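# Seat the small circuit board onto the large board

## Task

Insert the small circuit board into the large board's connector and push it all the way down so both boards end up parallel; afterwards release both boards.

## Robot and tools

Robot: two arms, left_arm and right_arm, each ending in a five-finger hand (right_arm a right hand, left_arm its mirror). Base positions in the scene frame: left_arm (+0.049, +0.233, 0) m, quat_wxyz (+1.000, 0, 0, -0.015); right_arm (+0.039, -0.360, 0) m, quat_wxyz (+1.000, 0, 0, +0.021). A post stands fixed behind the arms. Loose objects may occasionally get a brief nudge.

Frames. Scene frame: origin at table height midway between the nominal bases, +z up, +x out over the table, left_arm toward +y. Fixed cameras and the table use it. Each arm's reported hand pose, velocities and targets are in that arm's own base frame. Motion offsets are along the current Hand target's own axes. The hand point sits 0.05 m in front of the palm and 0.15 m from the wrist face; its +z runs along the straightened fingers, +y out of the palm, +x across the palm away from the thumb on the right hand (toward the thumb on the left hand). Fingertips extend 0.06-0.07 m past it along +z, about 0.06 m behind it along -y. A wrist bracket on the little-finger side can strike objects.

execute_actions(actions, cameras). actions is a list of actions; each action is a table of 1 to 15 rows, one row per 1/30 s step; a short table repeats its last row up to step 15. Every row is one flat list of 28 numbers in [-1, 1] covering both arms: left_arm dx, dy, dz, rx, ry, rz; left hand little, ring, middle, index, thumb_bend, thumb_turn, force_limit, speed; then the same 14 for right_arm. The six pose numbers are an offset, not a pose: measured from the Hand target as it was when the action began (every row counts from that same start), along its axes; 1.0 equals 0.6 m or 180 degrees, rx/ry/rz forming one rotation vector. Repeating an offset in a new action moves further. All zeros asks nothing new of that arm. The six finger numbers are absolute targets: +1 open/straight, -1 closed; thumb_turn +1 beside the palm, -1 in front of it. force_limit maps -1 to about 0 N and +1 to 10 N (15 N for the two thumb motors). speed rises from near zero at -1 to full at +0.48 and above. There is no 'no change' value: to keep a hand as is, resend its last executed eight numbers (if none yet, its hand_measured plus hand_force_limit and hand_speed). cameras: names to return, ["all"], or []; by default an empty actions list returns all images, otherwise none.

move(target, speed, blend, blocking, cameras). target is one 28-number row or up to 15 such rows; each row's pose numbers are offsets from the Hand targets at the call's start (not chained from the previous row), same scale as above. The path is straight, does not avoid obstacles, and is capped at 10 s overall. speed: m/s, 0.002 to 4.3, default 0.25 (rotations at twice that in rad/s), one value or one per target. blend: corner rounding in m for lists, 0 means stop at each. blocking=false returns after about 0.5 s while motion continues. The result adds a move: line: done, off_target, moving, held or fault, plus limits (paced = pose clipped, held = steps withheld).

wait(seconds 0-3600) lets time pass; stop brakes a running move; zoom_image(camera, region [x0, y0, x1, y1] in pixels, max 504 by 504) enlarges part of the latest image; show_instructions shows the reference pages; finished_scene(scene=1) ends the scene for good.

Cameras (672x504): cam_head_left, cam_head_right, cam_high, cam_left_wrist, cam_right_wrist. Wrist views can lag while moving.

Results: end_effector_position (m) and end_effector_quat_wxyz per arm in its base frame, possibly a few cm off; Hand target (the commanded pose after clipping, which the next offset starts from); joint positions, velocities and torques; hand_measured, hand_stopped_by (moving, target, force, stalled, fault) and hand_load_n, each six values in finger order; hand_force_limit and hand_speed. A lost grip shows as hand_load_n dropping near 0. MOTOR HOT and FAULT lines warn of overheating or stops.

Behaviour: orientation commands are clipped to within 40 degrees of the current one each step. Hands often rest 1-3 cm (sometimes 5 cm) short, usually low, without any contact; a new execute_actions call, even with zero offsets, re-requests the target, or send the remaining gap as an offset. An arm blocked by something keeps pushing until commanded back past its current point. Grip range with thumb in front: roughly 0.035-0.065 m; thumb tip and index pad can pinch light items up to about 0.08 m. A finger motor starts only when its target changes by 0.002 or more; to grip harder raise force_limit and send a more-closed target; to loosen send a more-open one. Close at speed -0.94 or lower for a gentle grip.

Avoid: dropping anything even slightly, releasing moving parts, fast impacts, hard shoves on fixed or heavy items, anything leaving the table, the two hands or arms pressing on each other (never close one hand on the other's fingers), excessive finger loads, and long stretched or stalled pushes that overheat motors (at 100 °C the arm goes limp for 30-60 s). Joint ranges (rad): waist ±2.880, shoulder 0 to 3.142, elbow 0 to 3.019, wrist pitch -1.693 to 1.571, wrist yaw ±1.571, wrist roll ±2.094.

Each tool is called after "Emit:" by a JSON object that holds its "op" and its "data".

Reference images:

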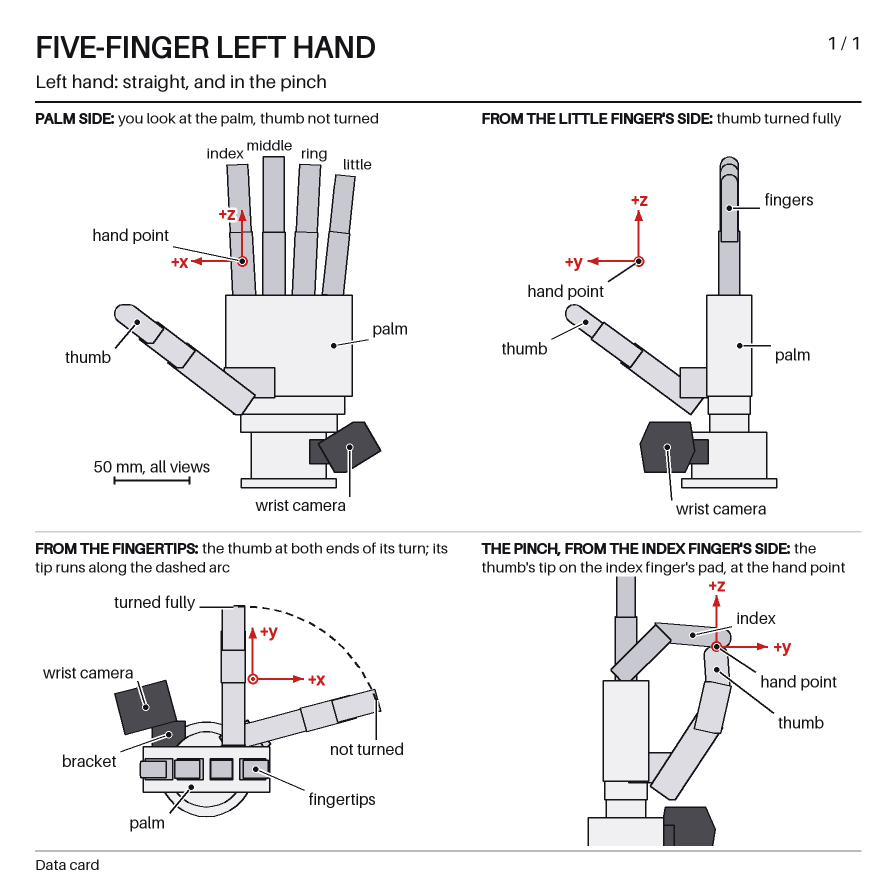

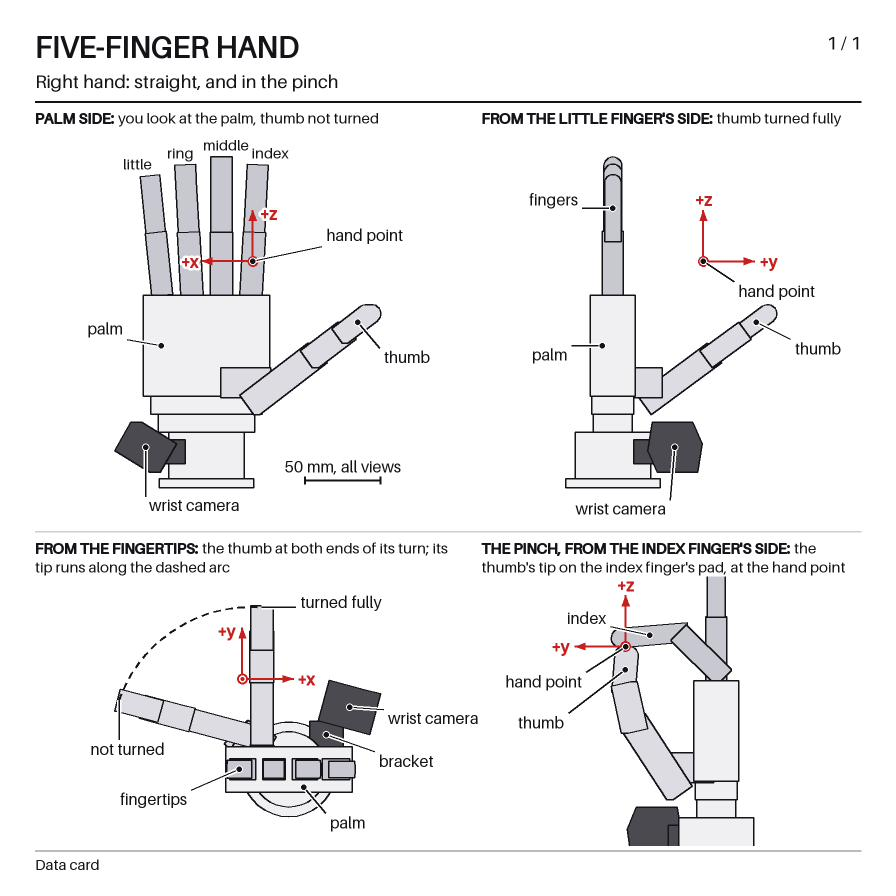

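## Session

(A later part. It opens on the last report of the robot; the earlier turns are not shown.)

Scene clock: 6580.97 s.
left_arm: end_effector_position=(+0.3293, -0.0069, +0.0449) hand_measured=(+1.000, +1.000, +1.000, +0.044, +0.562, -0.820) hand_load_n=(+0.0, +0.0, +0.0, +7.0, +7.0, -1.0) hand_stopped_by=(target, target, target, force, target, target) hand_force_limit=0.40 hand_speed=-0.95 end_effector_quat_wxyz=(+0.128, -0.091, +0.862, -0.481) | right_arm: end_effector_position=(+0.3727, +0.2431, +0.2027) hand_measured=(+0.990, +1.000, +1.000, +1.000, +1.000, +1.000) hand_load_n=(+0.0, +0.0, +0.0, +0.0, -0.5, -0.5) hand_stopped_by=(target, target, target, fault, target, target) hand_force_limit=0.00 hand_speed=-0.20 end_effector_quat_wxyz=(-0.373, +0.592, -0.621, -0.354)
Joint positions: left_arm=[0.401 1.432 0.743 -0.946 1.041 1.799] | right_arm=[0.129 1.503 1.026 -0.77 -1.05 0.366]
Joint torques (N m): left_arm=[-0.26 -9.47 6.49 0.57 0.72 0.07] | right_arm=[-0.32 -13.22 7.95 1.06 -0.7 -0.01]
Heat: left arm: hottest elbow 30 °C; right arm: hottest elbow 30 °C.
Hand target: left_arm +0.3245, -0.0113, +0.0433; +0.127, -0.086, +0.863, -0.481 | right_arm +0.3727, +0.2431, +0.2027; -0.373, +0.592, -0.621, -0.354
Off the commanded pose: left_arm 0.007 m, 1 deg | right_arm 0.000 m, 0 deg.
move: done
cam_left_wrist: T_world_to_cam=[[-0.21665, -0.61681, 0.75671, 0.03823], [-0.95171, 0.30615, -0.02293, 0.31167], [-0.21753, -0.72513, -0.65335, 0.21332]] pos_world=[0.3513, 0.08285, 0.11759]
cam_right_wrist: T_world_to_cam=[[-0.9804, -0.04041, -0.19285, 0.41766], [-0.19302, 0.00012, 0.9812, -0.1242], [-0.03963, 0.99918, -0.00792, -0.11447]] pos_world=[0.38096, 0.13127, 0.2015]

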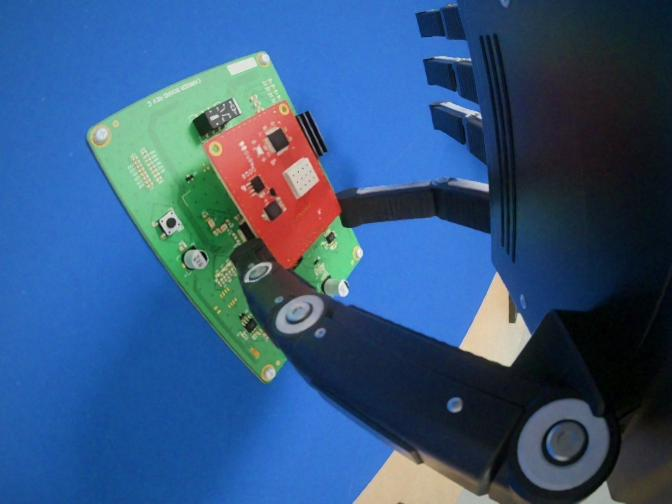

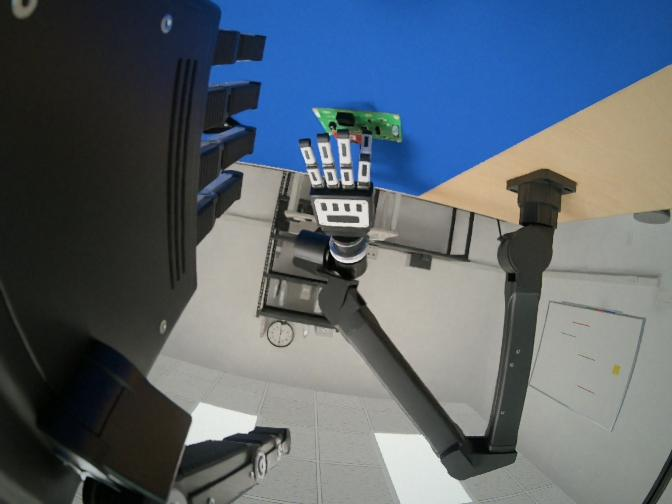

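Emit:
{"op": "move", "data": {"target": [-0.00493,0.00847,-0.01295,-0.0013,-0.00814,-0.00482,1,1,1,0.0,0.56,-0.82,0.4,-0.95,0,0,0,0,0,0,0.99,1,1,1,1,1,0,-0.2], "speed": 0.03}}

Scene clock: 6627.93 s.
left_arm: end_effector_position=(+0.3294, -0.0019, +0.0449) hand_measured=(+1.000, +1.000, +1.000, +0.044, +0.562, -0.820) hand_load_n=(-0.5, +0.0, +0.0, +7.0, +7.0, -1.0) hand_stopped_by=(target, target, target, force, target, target) hand_force_limit=0.40 hand_speed=-0.95 end_effector_quat_wxyz=(+0.131, -0.097, +0.862, -0.480) | right_arm: end_effector_position=(+0.3727, +0.2431, +0.2027) hand_measured=(+0.990, +1.000, +1.000, +1.000, +1.000, +1.000) hand_load_n=(+0.0, +0.0, +0.0, +0.0, -0.5, +0.0) hand_stopped_by=(target, target, target, fault, target, target) hand_force_limit=0.00 hand_speed=-0.20 end_effector_quat_wxyz=(-0.373, +0.592, -0.621, -0.354)
Joint positions: left_arm=[0.416 1.432 0.743 -0.946 1.041 1.799] | right_arm=[0.129 1.503 1.026 -0.77 -1.05 0.366]
Joint torques (N m): left_arm=[0.97 -9.35 6.67 0.87 0.71 -0.03] | right_arm=[-0.38 -13.1 7.91 1.05 -0.7 -0.01]
Heat: left arm: hottest elbow 30 °C; right arm: hottest elbow 30 °C.
Hand target: left_arm +0.3249, -0.0017, +0.0433; +0.134, -0.099, +0.862, -0.479 | right_arm +0.3727, +0.2431, +0.2027; -0.373, +0.592, -0.621, -0.354
Off the commanded pose: left_arm 0.005 m, 0 deg | right_arm 0.000 m, 0 deg.
move: done

Emit:
{"op": "wait", "data": {"seconds": 0.1, "cameras": ["cam_left_wrist"]}}

Scene clock: 6652.30 s.
left_arm: end_effector_position=(+0.3294, -0.0018, +0.0449) hand_measured=(+1.000, +1.000, +1.000, +0.044, +0.562, -0.820) hand_load_n=(-0.5, -0.5, +0.0, +7.0, +7.0, -1.0) hand_stopped_by=(target, target, target, force, target, target) hand_force_limit=0.40 hand_speed=-0.95 end_effector_quat_wxyz=(+0.131, -0.097, +0.862, -0.480) | right_arm: end_effector_position=(+0.3727, +0.2431, +0.2027) hand_measured=(+0.990, +1.000, +1.000, +1.000, +1.000, +1.000) hand_load_n=(+0.0, +0.0, +0.0, +0.0, +0.0, +0.0) hand_stopped_by=(target, target, target, fault, target, target) hand_force_limit=0.00 hand_speed=-0.20 end_effector_quat_wxyz=(-0.373, +0.592, -0.621, -0.354)
Joint positions: left_arm=[0.417 1.432 0.743 -0.946 1.041 1.799] | right_arm=[0.129 1.503 1.026 -0.77 -1.05 0.366]
Joint torques (N m): left_arm=[1.32 -9.23 6.78 0.64 0.66 0.01] | right_arm=[-0.56 -13.04 7.84 0.99 -0.7 -0.02]
Heat: left arm: hottest elbow 30 °C; right arm: hottest elbow 30 °C.
Hand target: left_arm +0.3249, -0.0016, +0.0433; +0.135, -0.099, +0.862, -0.479 | right_arm +0.3727, +0.2431, +0.2027; -0.373, +0.592, -0.621, -0.354
Off the commanded pose: left_arm 0.005 m, 0 deg | right_arm 0.000 m, 0 deg.
wait: 0.10 s; at rest from the start
cam_left_wrist: T_world_to_cam=[[-0.20697, -0.62008, 0.75675, 0.03817], [-0.95638, 0.29122, -0.02295, 0.31171], [-0.20615, -0.72849, -0.6533, 0.21326]] pos_world=[0.34998, 0.08825, 0.11759]

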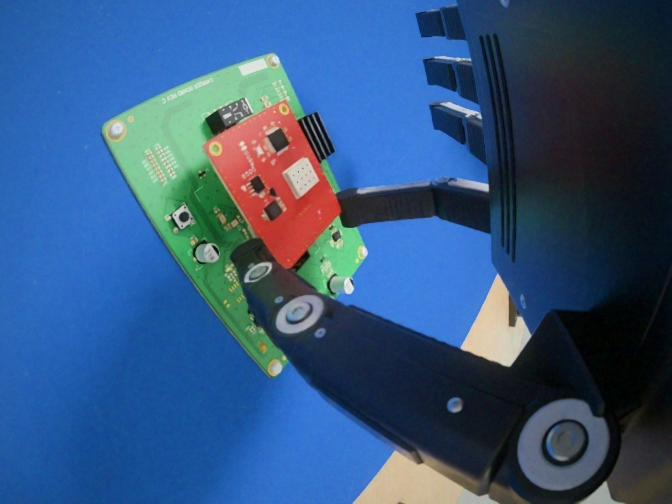

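Emit:
{"op": "zoom_image", "data": {"camera": "cam_left_wrist", "region": [90, 100, 210, 190]}}

Emit:
{"op": "zoom_image", "data": {"camera": "cam_left_wrist", "region": [190, 80, 350, 200]}}

Emit:
{"op": "zoom_image", "data": {"camera": "cam_left_wrist", "region": [230, 200, 390, 320]}}

Emit:
{"op": "zoom_image", "data": {"camera": "cam_left_wrist", "region": [230, 320, 326, 392]}}

Scaled by 4.200 from the camera's image (finer frame: 960x720).

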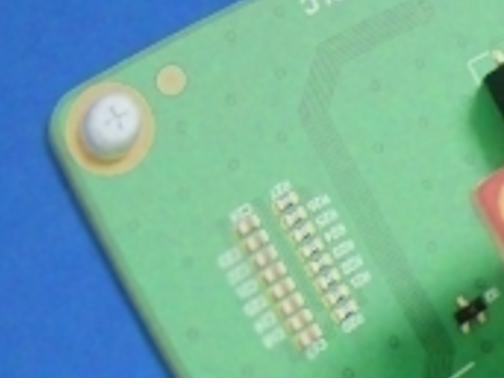

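Scaled by 3.150 from the camera's image (finer frame: 960x720).

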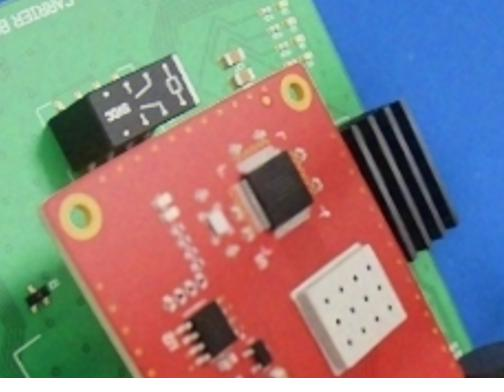

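Scaled by 3.150 from the camera's image (finer frame: 960x720).

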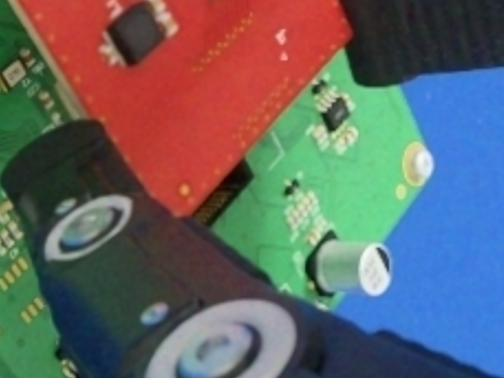

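Scaled by 5.250 from the camera's image (finer frame: 960x720).

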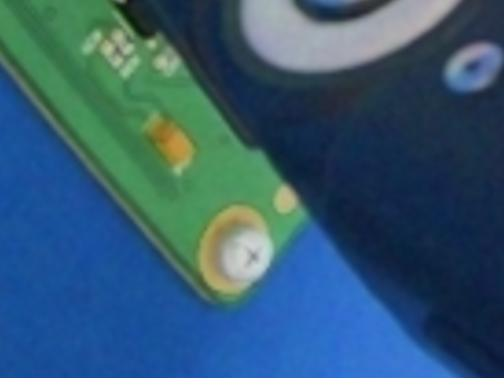

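Emit:
{"op": "zoom_image", "data": {"camera": "cam_left_wrist", "region": [280, 220, 340, 265]}}

Emit:
{"op": "zoom_image", "data": {"camera": "cam_left_wrist", "region": [180, 165, 228, 201]}}

Scaled by 8.400 from the camera's image (finer frame: 960x720).

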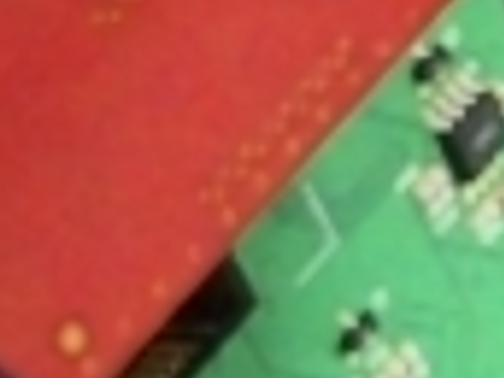

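Scaled by 10.500 from the camera's image (finer frame: 960x720).

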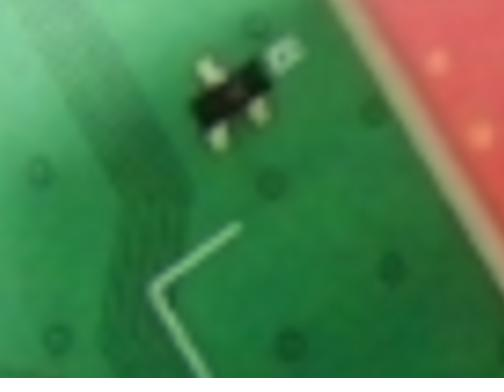

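Emit:
{"op": "move", "data": {"target": [0.00785,-0.00108,-0.0018,0.00079,0.00489,0.0029,1,1,1,0.0,0.56,-0.82,0.4,-0.95,0,0,0,0,0,0,0.99,1,1,1,1,1,0,-0.2], "speed": 0.02, "cameras": []}}

Scene clock: 6756.97 s.
left_arm: end_effector_position=(+0.3280, -0.0018, +0.0449) hand_measured=(+1.000, +1.000, +1.000, +0.044, +0.562, -0.820) hand_load_n=(+0.0, +0.0, +0.0, +7.0, +7.0, -1.0) hand_stopped_by=(target, target, target, force, target, target) hand_force_limit=0.40 hand_speed=-0.95 end_effector_quat_wxyz=(+0.132, -0.090, +0.862, -0.480) | right_arm: end_effector_position=(+0.3727, +0.2431, +0.2027) hand_measured=(+0.990, +1.000, +1.000, +1.000, +1.000, +1.000) hand_load_n=(+0.0, +0.0, +0.0, +0.0, -0.5, +0.0) hand_stopped_by=(target, target, target, fault, target, target) hand_force_limit=0.00 hand_speed=-0.20 end_effector_quat_wxyz=(-0.373, +0.592, -0.621, -0.354)
Joint positions: left_arm=[0.418 1.432 0.743 -0.96 1.041 1.826] | right_arm=[0.129 1.503 1.026 -0.77 -1.05 0.366]
Joint torques (N m): left_arm=[0.56 -9.11 6.54 0.03 0.59 0.12] | right_arm=[-0.79 -13.27 7.9 0.99 -0.7 -0.02]
Heat: left arm: hottest elbow 30 °C; right arm: hottest elbow 30 °C.
Hand target: left_arm +0.3201, -0.0026, +0.0437; +0.130, -0.091, +0.862, -0.481 | right_arm +0.3727, +0.2431, +0.2027; -0.373, +0.592, -0.621, -0.354
Off the commanded pose: left_arm 0.008 m, 0 deg | right_arm 0.000 m, 0 deg.
move: done

Emit:
{"op": "move", "data": {"target": [0.01895,0.00519,0.00548,-0.00051,-0.00219,0.00385,1,1,1,0.0,0.56,-0.82,0.4,-0.95,0,0,0,0,0,0,0.99,1,1,1,1,1,0,-0.2], "speed": 0.02, "cameras": ["cam_left_wrist"]}}

Scene clock: 6775.33 s.
left_arm: end_effector_position=(+0.3126, -0.0084, +0.0392) hand_measured=(+1.000, +1.000, +1.000, +0.044, +0.562, -0.820) hand_load_n=(+0.0, +0.0, +0.0, +7.0, +7.0, -1.0) hand_stopped_by=(target, target, target, force, target, target) hand_force_limit=0.40 hand_speed=-0.95 end_effector_quat_wxyz=(+0.128, -0.091, +0.862, -0.482) | right_arm: end_effector_position=(+0.3727, +0.2431, +0.2027) hand_measured=(+0.990, +1.000, +1.000, +1.000, +1.000, +1.000) hand_load_n=(+0.0, +0.0, +0.5, +0.5, +0.0, +0.0) hand_stopped_by=(target, target, target, fault, target, target) hand_force_limit=0.00 hand_speed=-0.20 end_effector_quat_wxyz=(-0.373, +0.592, -0.621, -0.354)
Joint positions: left_arm=[0.419 1.409 0.698 -0.951 1.041 1.831] | right_arm=[0.129 1.503 1.026 -0.77 -1.05 0.366]
Joint torques (N m): left_arm=[1.14 -9.7 6.52 0.72 0.61 0.13] | right_arm=[-0.56 -12.81 7.9 0.98 -0.7 0]
Heat: left arm: hottest elbow 30 °C; right arm: hottest elbow 30 °C.
Hand target: left_arm +0.3101, -0.0068, +0.0378; +0.136, -0.088, +0.863, -0.479 | right_arm +0.3727, +0.2431, +0.2027; -0.373, +0.592, -0.621, -0.354
Off the commanded pose: left_arm 0.003 m, 1 deg | right_arm 0.000 m, 0 deg.
move: done
cam_left_wrist: T_world_to_cam=[[-0.21581, -0.61628, 0.75738, 0.03783], [-0.95226, 0.30437, -0.02367, 0.29626], [-0.21593, -0.72633, -0.65255, 0.20433]] pos_world=[0.3344, 0.08155, 0.11169]

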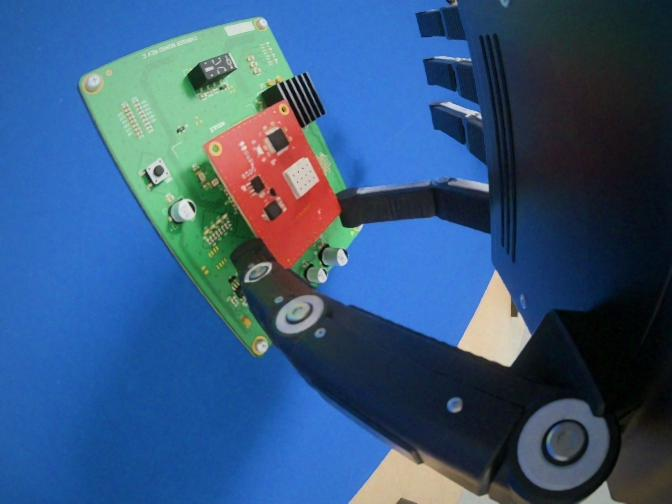

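Emit:
{"op": "zoom_image", "data": {"camera": "cam_left_wrist", "region": [160, 80, 320, 200]}}

Emit:
{"op": "zoom_image", "data": {"camera": "cam_left_wrist", "region": [270, 160, 382, 244]}}

Emit:
{"op": "zoom_image", "data": {"camera": "cam_left_wrist", "region": [60, 50, 140, 110]}}

Emit:
{"op": "zoom_image", "data": {"camera": "cam_left_wrist", "region": [210, 230, 290, 290]}}

Emit:
{"op": "zoom_image", "data": {"camera": "cam_left_wrist", "region": [220, 300, 300, 360]}}

Scaled by 3.150 from the camera's image (finer frame: 960x720).

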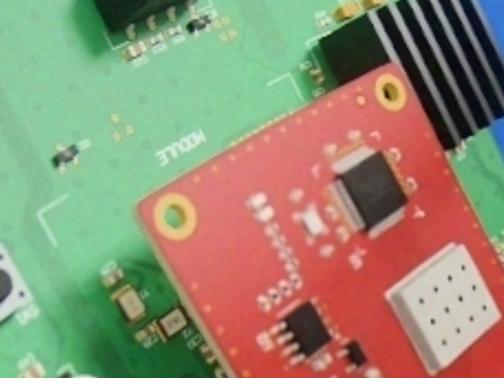

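Scaled by 4.500 from the camera's image (finer frame: 960x720).

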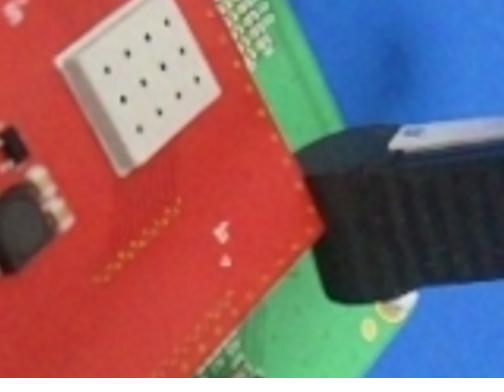

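Scaled by 6.300 from the camera's image (finer frame: 960x720).

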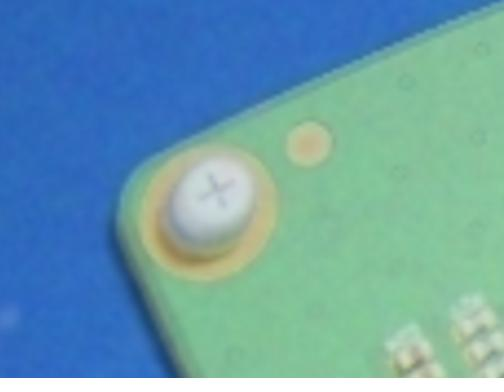

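Scaled by 6.300 from the camera's image (finer frame: 960x720).

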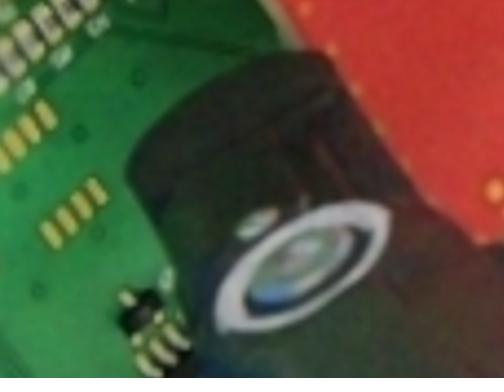

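Scaled by 6.300 from the camera's image (finer frame: 960x720).

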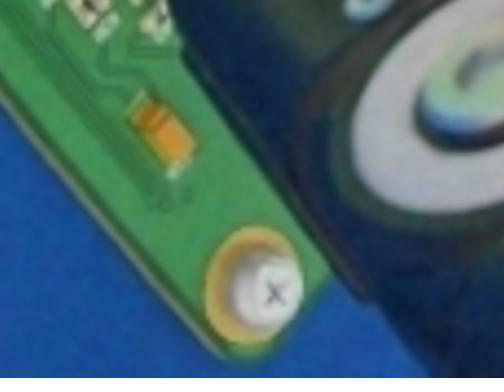

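Emit:
{"op": "zoom_image", "data": {"camera": "cam_left_wrist", "region": [190, 135, 230, 165]}}

Emit:
{"op": "zoom_image", "data": {"camera": "cam_left_wrist", "region": [265, 88, 305, 118]}}

Emit:
{"op": "zoom_image", "data": {"camera": "cam_left_wrist", "region": [325, 195, 365, 225]}}

Emit:
{"op": "zoom_image", "data": {"camera": "cam_left_wrist", "region": [260, 240, 320, 285]}}

Scaled by 12.600 from the camera's image (finer frame: 960x720).

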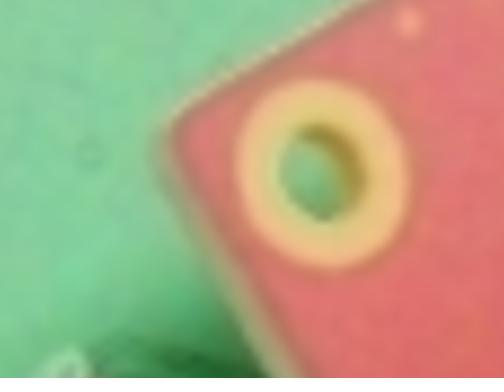

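Scaled by 12.600 from the camera's image (finer frame: 960x720).

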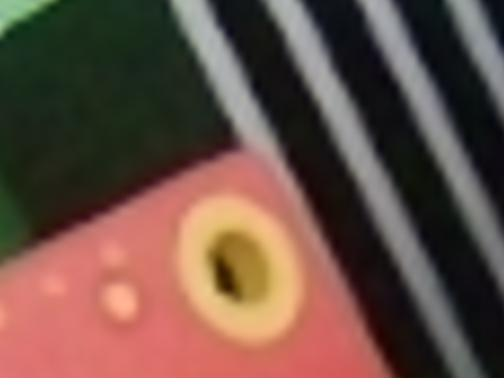

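Scaled by 12.600 from the camera's image (finer frame: 960x720).

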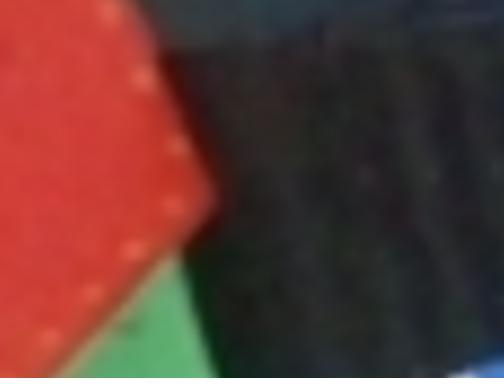

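Scaled by 8.400 from the camera's image (finer frame: 960x720).

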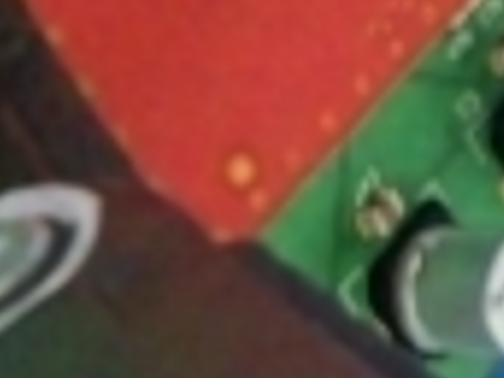

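Emit:
{"op": "zoom_image", "data": {"camera": "cam_left_wrist", "region": [160, 130, 200, 160]}}

Emit:
{"op": "zoom_image", "data": {"camera": "cam_left_wrist", "region": [232, 92, 272, 122]}}

Scaled by 12.600 from the camera's image (finer frame: 960x720).

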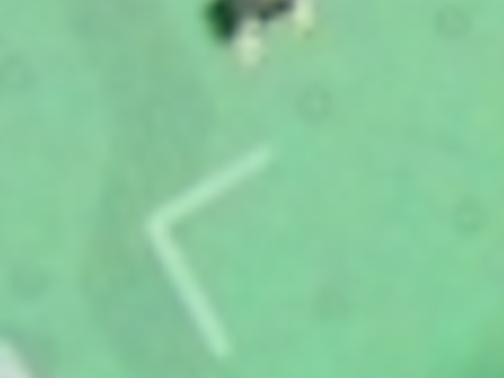

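Scaled by 12.600 from the camera's image (finer frame: 960x720).

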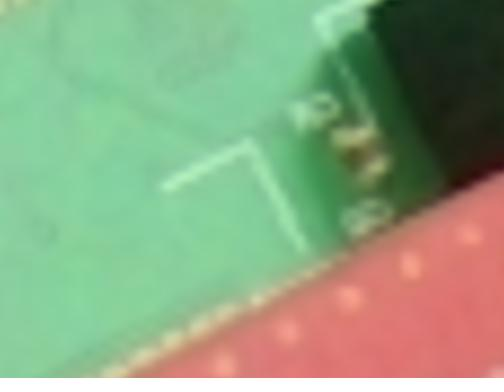

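Emit:
{"op": "move", "data": {"target": [0.00407,0.01598,0.00656,0.00087,0.00432,-0.00185,1,1,1,0.0,0.56,-0.82,0.4,-0.95,0,0,0,0,0,0,0.99,1,1,1,1,1,0,-0.2], "speed": 0.02, "cameras": []}}

Scene clock: 6870.23 s.
left_arm: end_effector_position=(+0.3138, -0.0061, +0.0364) hand_measured=(+1.000, +1.000, +1.000, +0.044, +0.562, -0.820) hand_load_n=(+0.0, +0.0, +0.0, +7.0, +7.0, -1.0) hand_stopped_by=(target, target, target, force, target, target) hand_force_limit=0.40 hand_speed=-0.95 end_effector_quat_wxyz=(+0.133, -0.084, +0.863, -0.480) | right_arm: end_effector_position=(+0.3727, +0.2431, +0.2027) hand_measured=(+0.990, +1.000, +1.000, +1.000, +1.000, +1.000) hand_load_n=(+0.0, +0.0, +0.0, +0.0, +0.0, +0.0) hand_stopped_by=(target, target, target, fault, target, target) hand_force_limit=0.00 hand_speed=-0.20 end_effector_quat_wxyz=(-0.373, +0.592, -0.621, -0.354)
Joint positions: left_arm=[0.423 1.417 0.698 -0.948 1.041 1.855] | right_arm=[0.129 1.503 1.026 -0.77 -1.05 0.366]
Joint torques (N m): left_arm=[0.44 -6.3 6.49 0.68 0.59 0.09] | right_arm=[-0.56 -13.04 7.83 0.99 -0.7 -0.02]
Heat: left arm: hottest elbow 30 °C; right arm: hottest elbow 30 °C.
Hand target: left_arm +0.3088, -0.0056, +0.0273; +0.129, -0.087, +0.863, -0.481 | right_arm +0.3727, +0.2431, +0.2027; -0.373, +0.592, -0.621, -0.354
Off the commanded pose: left_arm 0.010 m, 1 deg | right_arm 0.000 m, 0 deg.
move: done

Emit:
{"op": "move", "data": {"target": [0.00221,0.00454,0.00289,0.00047,0.00187,-0.0033,1,1,1,0.0,0.56,-0.82,0.4,-0.95,0,0,0,0,0,0,0.99,1,1,1,1,1,0,-0.2], "speed": 0.02, "cameras": ["cam_left_wrist"]}}

Emit:
{"op": "zoom_image", "data": {"camera": "cam_left_wrist", "region": [160, 130, 200, 160]}}

Emit:
{"op": "zoom_image", "data": {"camera": "cam_left_wrist", "region": [232, 80, 272, 110]}}

Emit:
{"op": "zoom_image", "data": {"camera": "cam_left_wrist", "region": [60, 40, 140, 100]}}

Emit:
{"op": "zoom_image", "data": {"camera": "cam_left_wrist", "region": [220, 300, 300, 360]}}

Scene clock: 6895.27 s.
left_arm: end_effector_position=(+0.3133, -0.0064, +0.0343) hand_measured=(+1.000, +1.000, +1.000, +0.044, +0.562, -0.820) hand_load_n=(+0.0, +0.0, +0.0, +7.0, +6.5, -1.0) hand_stopped_by=(target, target, target, force, target, target) hand_force_limit=0.40 hand_speed=-0.95 end_effector_quat_wxyz=(+0.130, -0.086, +0.862, -0.482) | right_arm: end_effector_position=(+0.3727, +0.2431, +0.2027) hand_measured=(+0.990, +1.000, +1.000, +1.000, +1.000, +1.000) hand_load_n=(+0.0, +0.0, +0.0, +0.0, +0.0, +0.0) hand_stopped_by=(target, target, target, fault, target, target) hand_force_limit=0.00 hand_speed=-0.20 end_effector_quat_wxyz=(-0.373, +0.592, -0.621, -0.354)
Joint positions: left_arm=[0.423 1.425 0.698 -0.948 1.041 1.856] | right_arm=[0.129 1.503 1.026 -0.77 -1.05 0.366]
Joint torques (N m): left_arm=[0.44 -6.01 6.39 0.91 0.57 0.13] | right_arm=[-0.79 -13.22 7.86 0.99 -0.7 -0.01]
Heat: left arm: hottest elbow 29 °C; right arm: hottest elbow 30 °C.
Hand target: left_arm +0.3081, -0.0060, +0.0240; +0.124, -0.090, +0.862, -0.483 | right_arm +0.3727, +0.2431, +0.2027; -0.373, +0.592, -0.621, -0.354
Off the commanded pose: left_arm 0.012 m, 1 deg | right_arm 0.000 m, 0 deg.
move: off_target (left_arm)
cam_left_wrist: T_world_to_cam=[[-0.22729, -0.61626, 0.75403, 0.04646], [-0.94949, 0.31228, -0.03099, 0.29566], [-0.21637, -0.72299, -0.65611, 0.20297]] pos_world=[0.3352, 0.08304, 0.1073]

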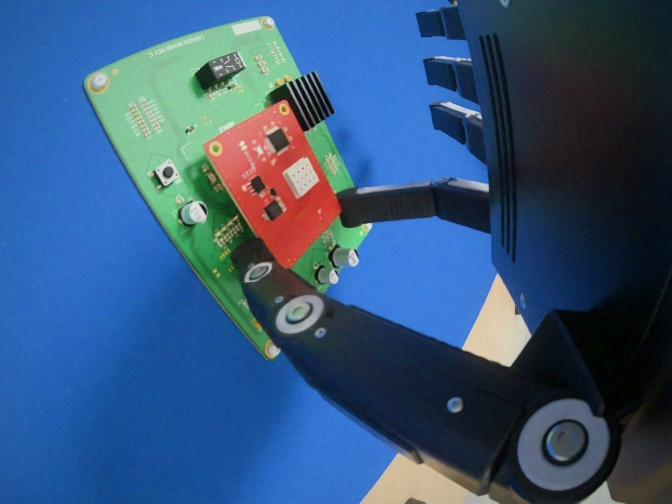

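Scaled by 12.600 from the camera's image (finer frame: 960x720).

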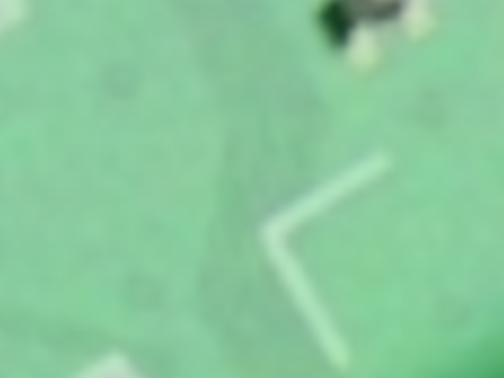

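Scaled by 12.600 from the camera's image (finer frame: 960x720).

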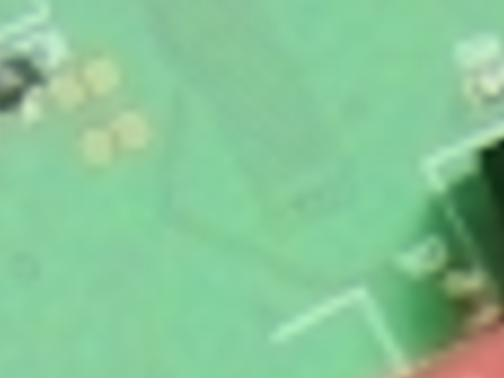

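Scaled by 6.300 from the camera's image (finer frame: 960x720).

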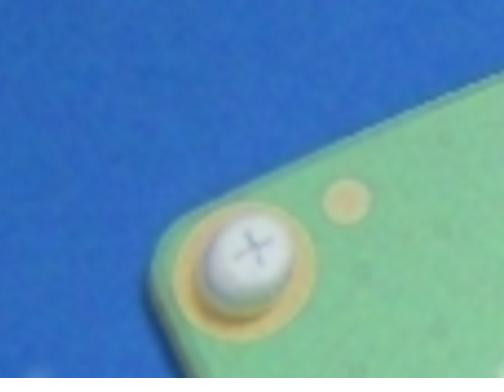

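Scaled by 6.300 from the camera's image (finer frame: 960x720).

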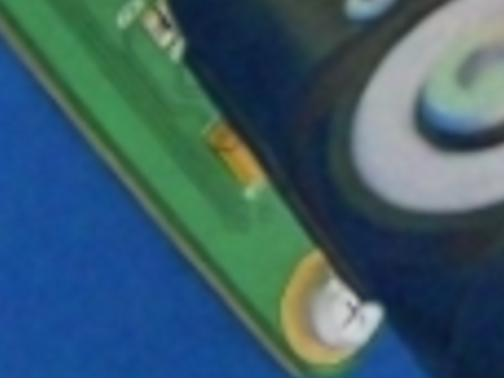

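Emit:
{"op": "move", "data": {"target": [0.00225,0.00167,0.00123,0,0,0,1,1,1,0.0,0.56,-0.82,0.4,-0.95,0,0,0,0,0,0,0.99,1,1,1,1,1,0,-0.2], "speed": 0.02, "cameras": ["cam_left_wrist"]}}

Emit:
{"op": "zoom_image", "data": {"camera": "cam_left_wrist", "region": [170, 130, 210, 160]}}

Emit:
{"op": "zoom_image", "data": {"camera": "cam_left_wrist", "region": [240, 80, 280, 110]}}

Emit:
{"op": "zoom_image", "data": {"camera": "cam_left_wrist", "region": [60, 40, 140, 100]}}

Emit:
{"op": "zoom_image", "data": {"camera": "cam_left_wrist", "region": [220, 300, 300, 360]}}

Emit:
{"op": "zoom_image", "data": {"camera": "cam_left_wrist", "region": [280, 195, 360, 255]}}

Scene clock: 6919.23 s.
left_arm: end_effector_position=(+0.3136, -0.0063, +0.0342) hand_measured=(+1.000, +1.000, +1.000, +0.044, +0.562, -0.820) hand_load_n=(+0.0, +0.0, +0.0, +7.0, +6.5, -1.0) hand_stopped_by=(target, target, target, force, target, target) hand_force_limit=0.40 hand_speed=-0.95 end_effector_quat_wxyz=(+0.131, -0.085, +0.863, -0.481) | right_arm: end_effector_position=(+0.3727, +0.2431, +0.2027) hand_measured=(+0.990, +1.000, +1.000, +1.000, +1.000, +1.000) hand_load_n=(+0.0, +0.0, +0.0, +0.0, +0.0, +0.0) hand_stopped_by=(target, target, target, fault, target, target) hand_force_limit=0.00 hand_speed=-0.20 end_effector_quat_wxyz=(-0.373, +0.592, -0.621, -0.354)
Joint positions: left_arm=[0.423 1.425 0.698 -0.946 1.041 1.856] | right_arm=[0.129 1.503 1.026 -0.77 -1.05 0.366]
Joint torques (N m): left_arm=[1.03 -6.12 6.15 0.99 0.57 0.12] | right_arm=[-0.38 -13.27 7.87 1.03 -0.7 0]
Heat: left arm: hottest elbow 29 °C; right arm: hottest elbow 30 °C.
Hand target: left_arm +0.3069, -0.0064, +0.0225; +0.124, -0.090, +0.862, -0.482 | right_arm +0.3727, +0.2431, +0.2027; -0.373, +0.592, -0.621, -0.354
Off the commanded pose: left_arm 0.013 m, 1 deg | right_arm 0.000 m, 0 deg.
move: off_target (left_arm)
cam_left_wrist: T_world_to_cam=[[-0.22838, -0.61673, 0.75331, 0.04705], [-0.94943, 0.31232, -0.03214, 0.29592], [-0.21545, -0.72256, -0.65688, 0.20282]] pos_world=[0.3354, 0.08314, 0.1073]

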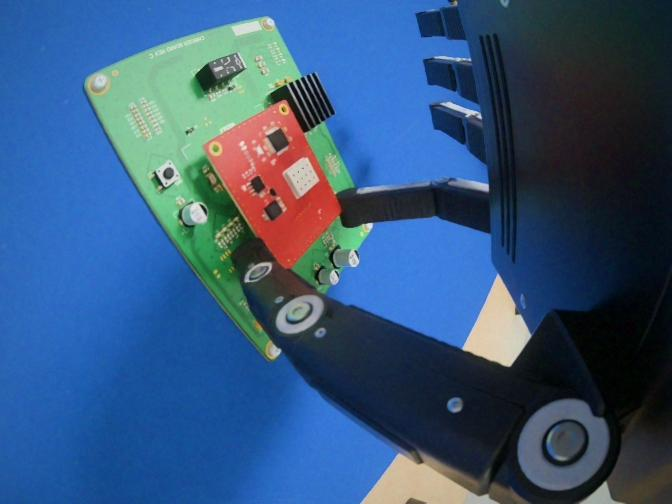

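Scaled by 12.600 from the camera's image (finer frame: 960x720).

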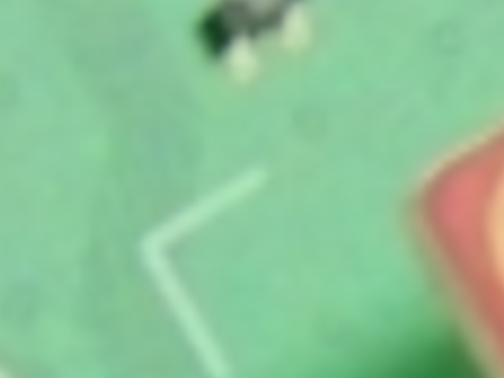

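Scaled by 12.600 from the camera's image (finer frame: 960x720).

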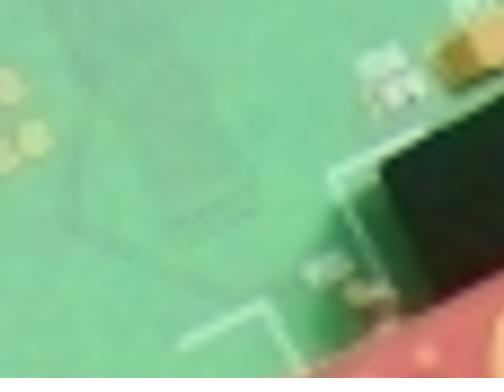

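Scaled by 6.300 from the camera's image (finer frame: 960x720).

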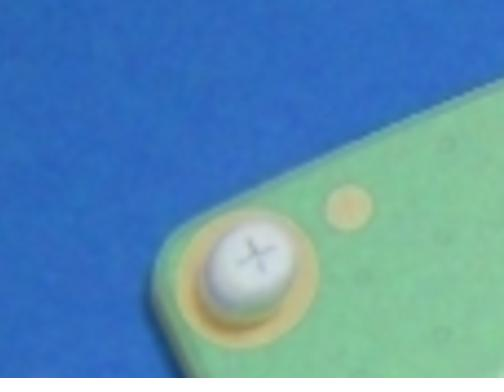

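Scaled by 6.300 from the camera's image (finer frame: 960x720).

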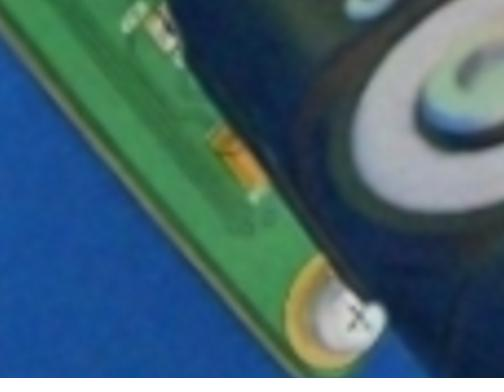

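Scaled by 6.300 from the camera's image (finer frame: 960x720).

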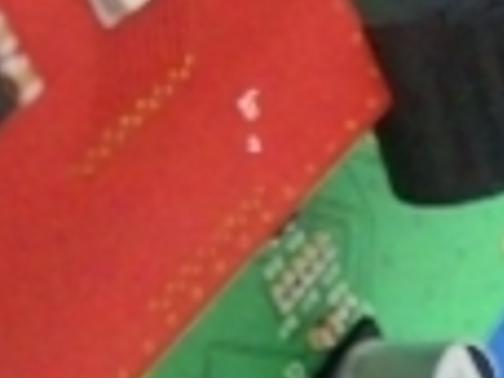

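Emit:
{"op": "move", "data": {"target": [0.00548,0.00182,0.0018,0.00019,0.00078,-0.00138,1,1,1,0.0,0.56,-0.82,0.4,-0.95,0,0,0,0,0,0,0.99,1,1,1,1,1,0,-0.2], "speed": 0.02, "cameras": ["cam_left_wrist"]}}

Emit:
{"op": "zoom_image", "data": {"camera": "cam_left_wrist", "region": [170, 130, 210, 160]}}

Emit:
{"op": "zoom_image", "data": {"camera": "cam_left_wrist", "region": [240, 80, 280, 110]}}

Emit:
{"op": "zoom_image", "data": {"camera": "cam_left_wrist", "region": [60, 40, 140, 100]}}

Emit:
{"op": "zoom_image", "data": {"camera": "cam_left_wrist", "region": [220, 300, 300, 360]}}

Scene clock: 6928.43 s.
left_arm: end_effector_position=(+0.3131, -0.0069, +0.0339) hand_measured=(+1.000, +1.000, +1.000, +0.044, +0.562, -0.820) hand_load_n=(+0.0, +0.0, +0.0, +7.5, +6.0, -2.0) hand_stopped_by=(target, target, target, force, target, target) hand_force_limit=0.40 hand_speed=-0.95 end_effector_quat_wxyz=(+0.131, -0.086, +0.862, -0.483) | right_arm: end_effector_position=(+0.3727, +0.2431, +0.2027) hand_measured=(+0.990, +1.000, +1.000, +1.000, +1.000, +1.000) hand_load_n=(+0.0, +0.0, +0.0, +0.0, +0.0, +0.0) hand_stopped_by=(target, target, target, fault, target, target) hand_force_limit=0.00 hand_speed=-0.20 end_effector_quat_wxyz=(-0.373, +0.592, -0.621, -0.354)
Joint positions: left_arm=[0.424 1.425 0.695 -0.944 1.045 1.856] | right_arm=[0.129 1.503 1.026 -0.77 -1.05 0.366]
Joint torques (N m): left_arm=[1.03 -6.18 5.61 0.91 0.45 0.11] | right_arm=[-0.56 -13.16 7.86 0.95 -0.72 -0.01]
Heat: left arm: hottest elbow 29 °C; right arm: hottest elbow 30 °C.
Hand target: left_arm +0.3041, -0.0077, +0.0207; +0.122, -0.091, +0.862, -0.483 | right_arm +0.3727, +0.2431, +0.2027; -0.373, +0.592, -0.621, -0.354
Off the commanded pose: left_arm 0.016 m, 1 deg | right_arm 0.000 m, 0 deg.
move: off_target (left_arm)
cam_left_wrist: T_world_to_cam=[[-0.22853, -0.61427, 0.75528, 0.04679], [-0.94976, 0.31108, -0.03437, 0.29578], [-0.21385, -0.72519, -0.6545, 0.20149]] pos_world=[0.3347, 0.08285, 0.10669]

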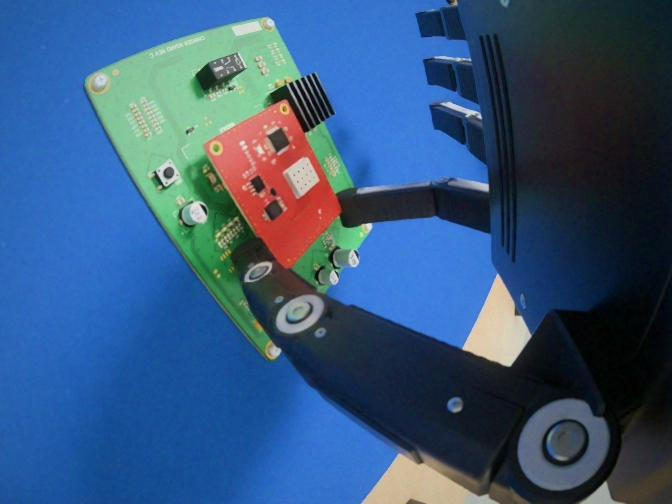

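Scaled by 12.600 from the camera's image (finer frame: 960x720).

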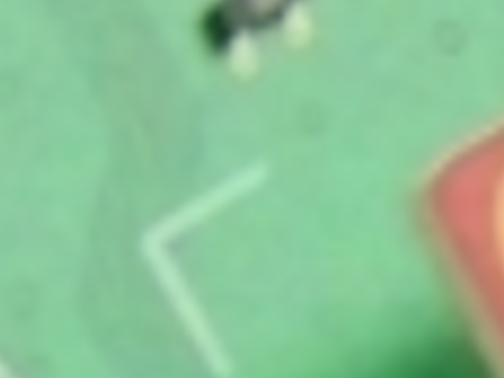

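Scaled by 12.600 from the camera's image (finer frame: 960x720).

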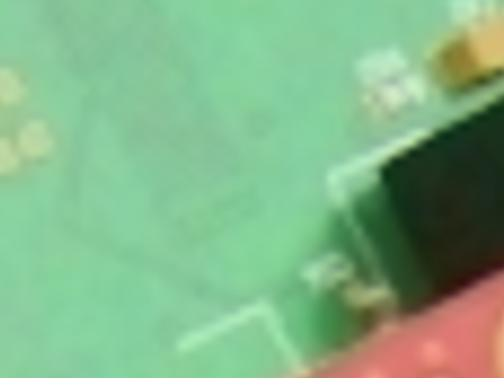

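Scaled by 6.300 from the camera's image (finer frame: 960x720).

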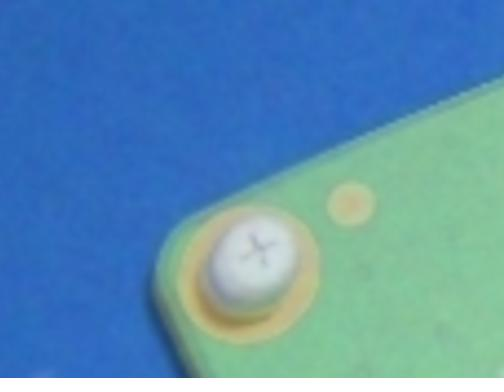

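Scaled by 6.300 from the camera's image (finer frame: 960x720).

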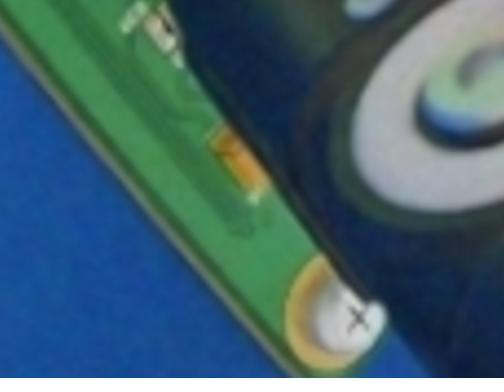

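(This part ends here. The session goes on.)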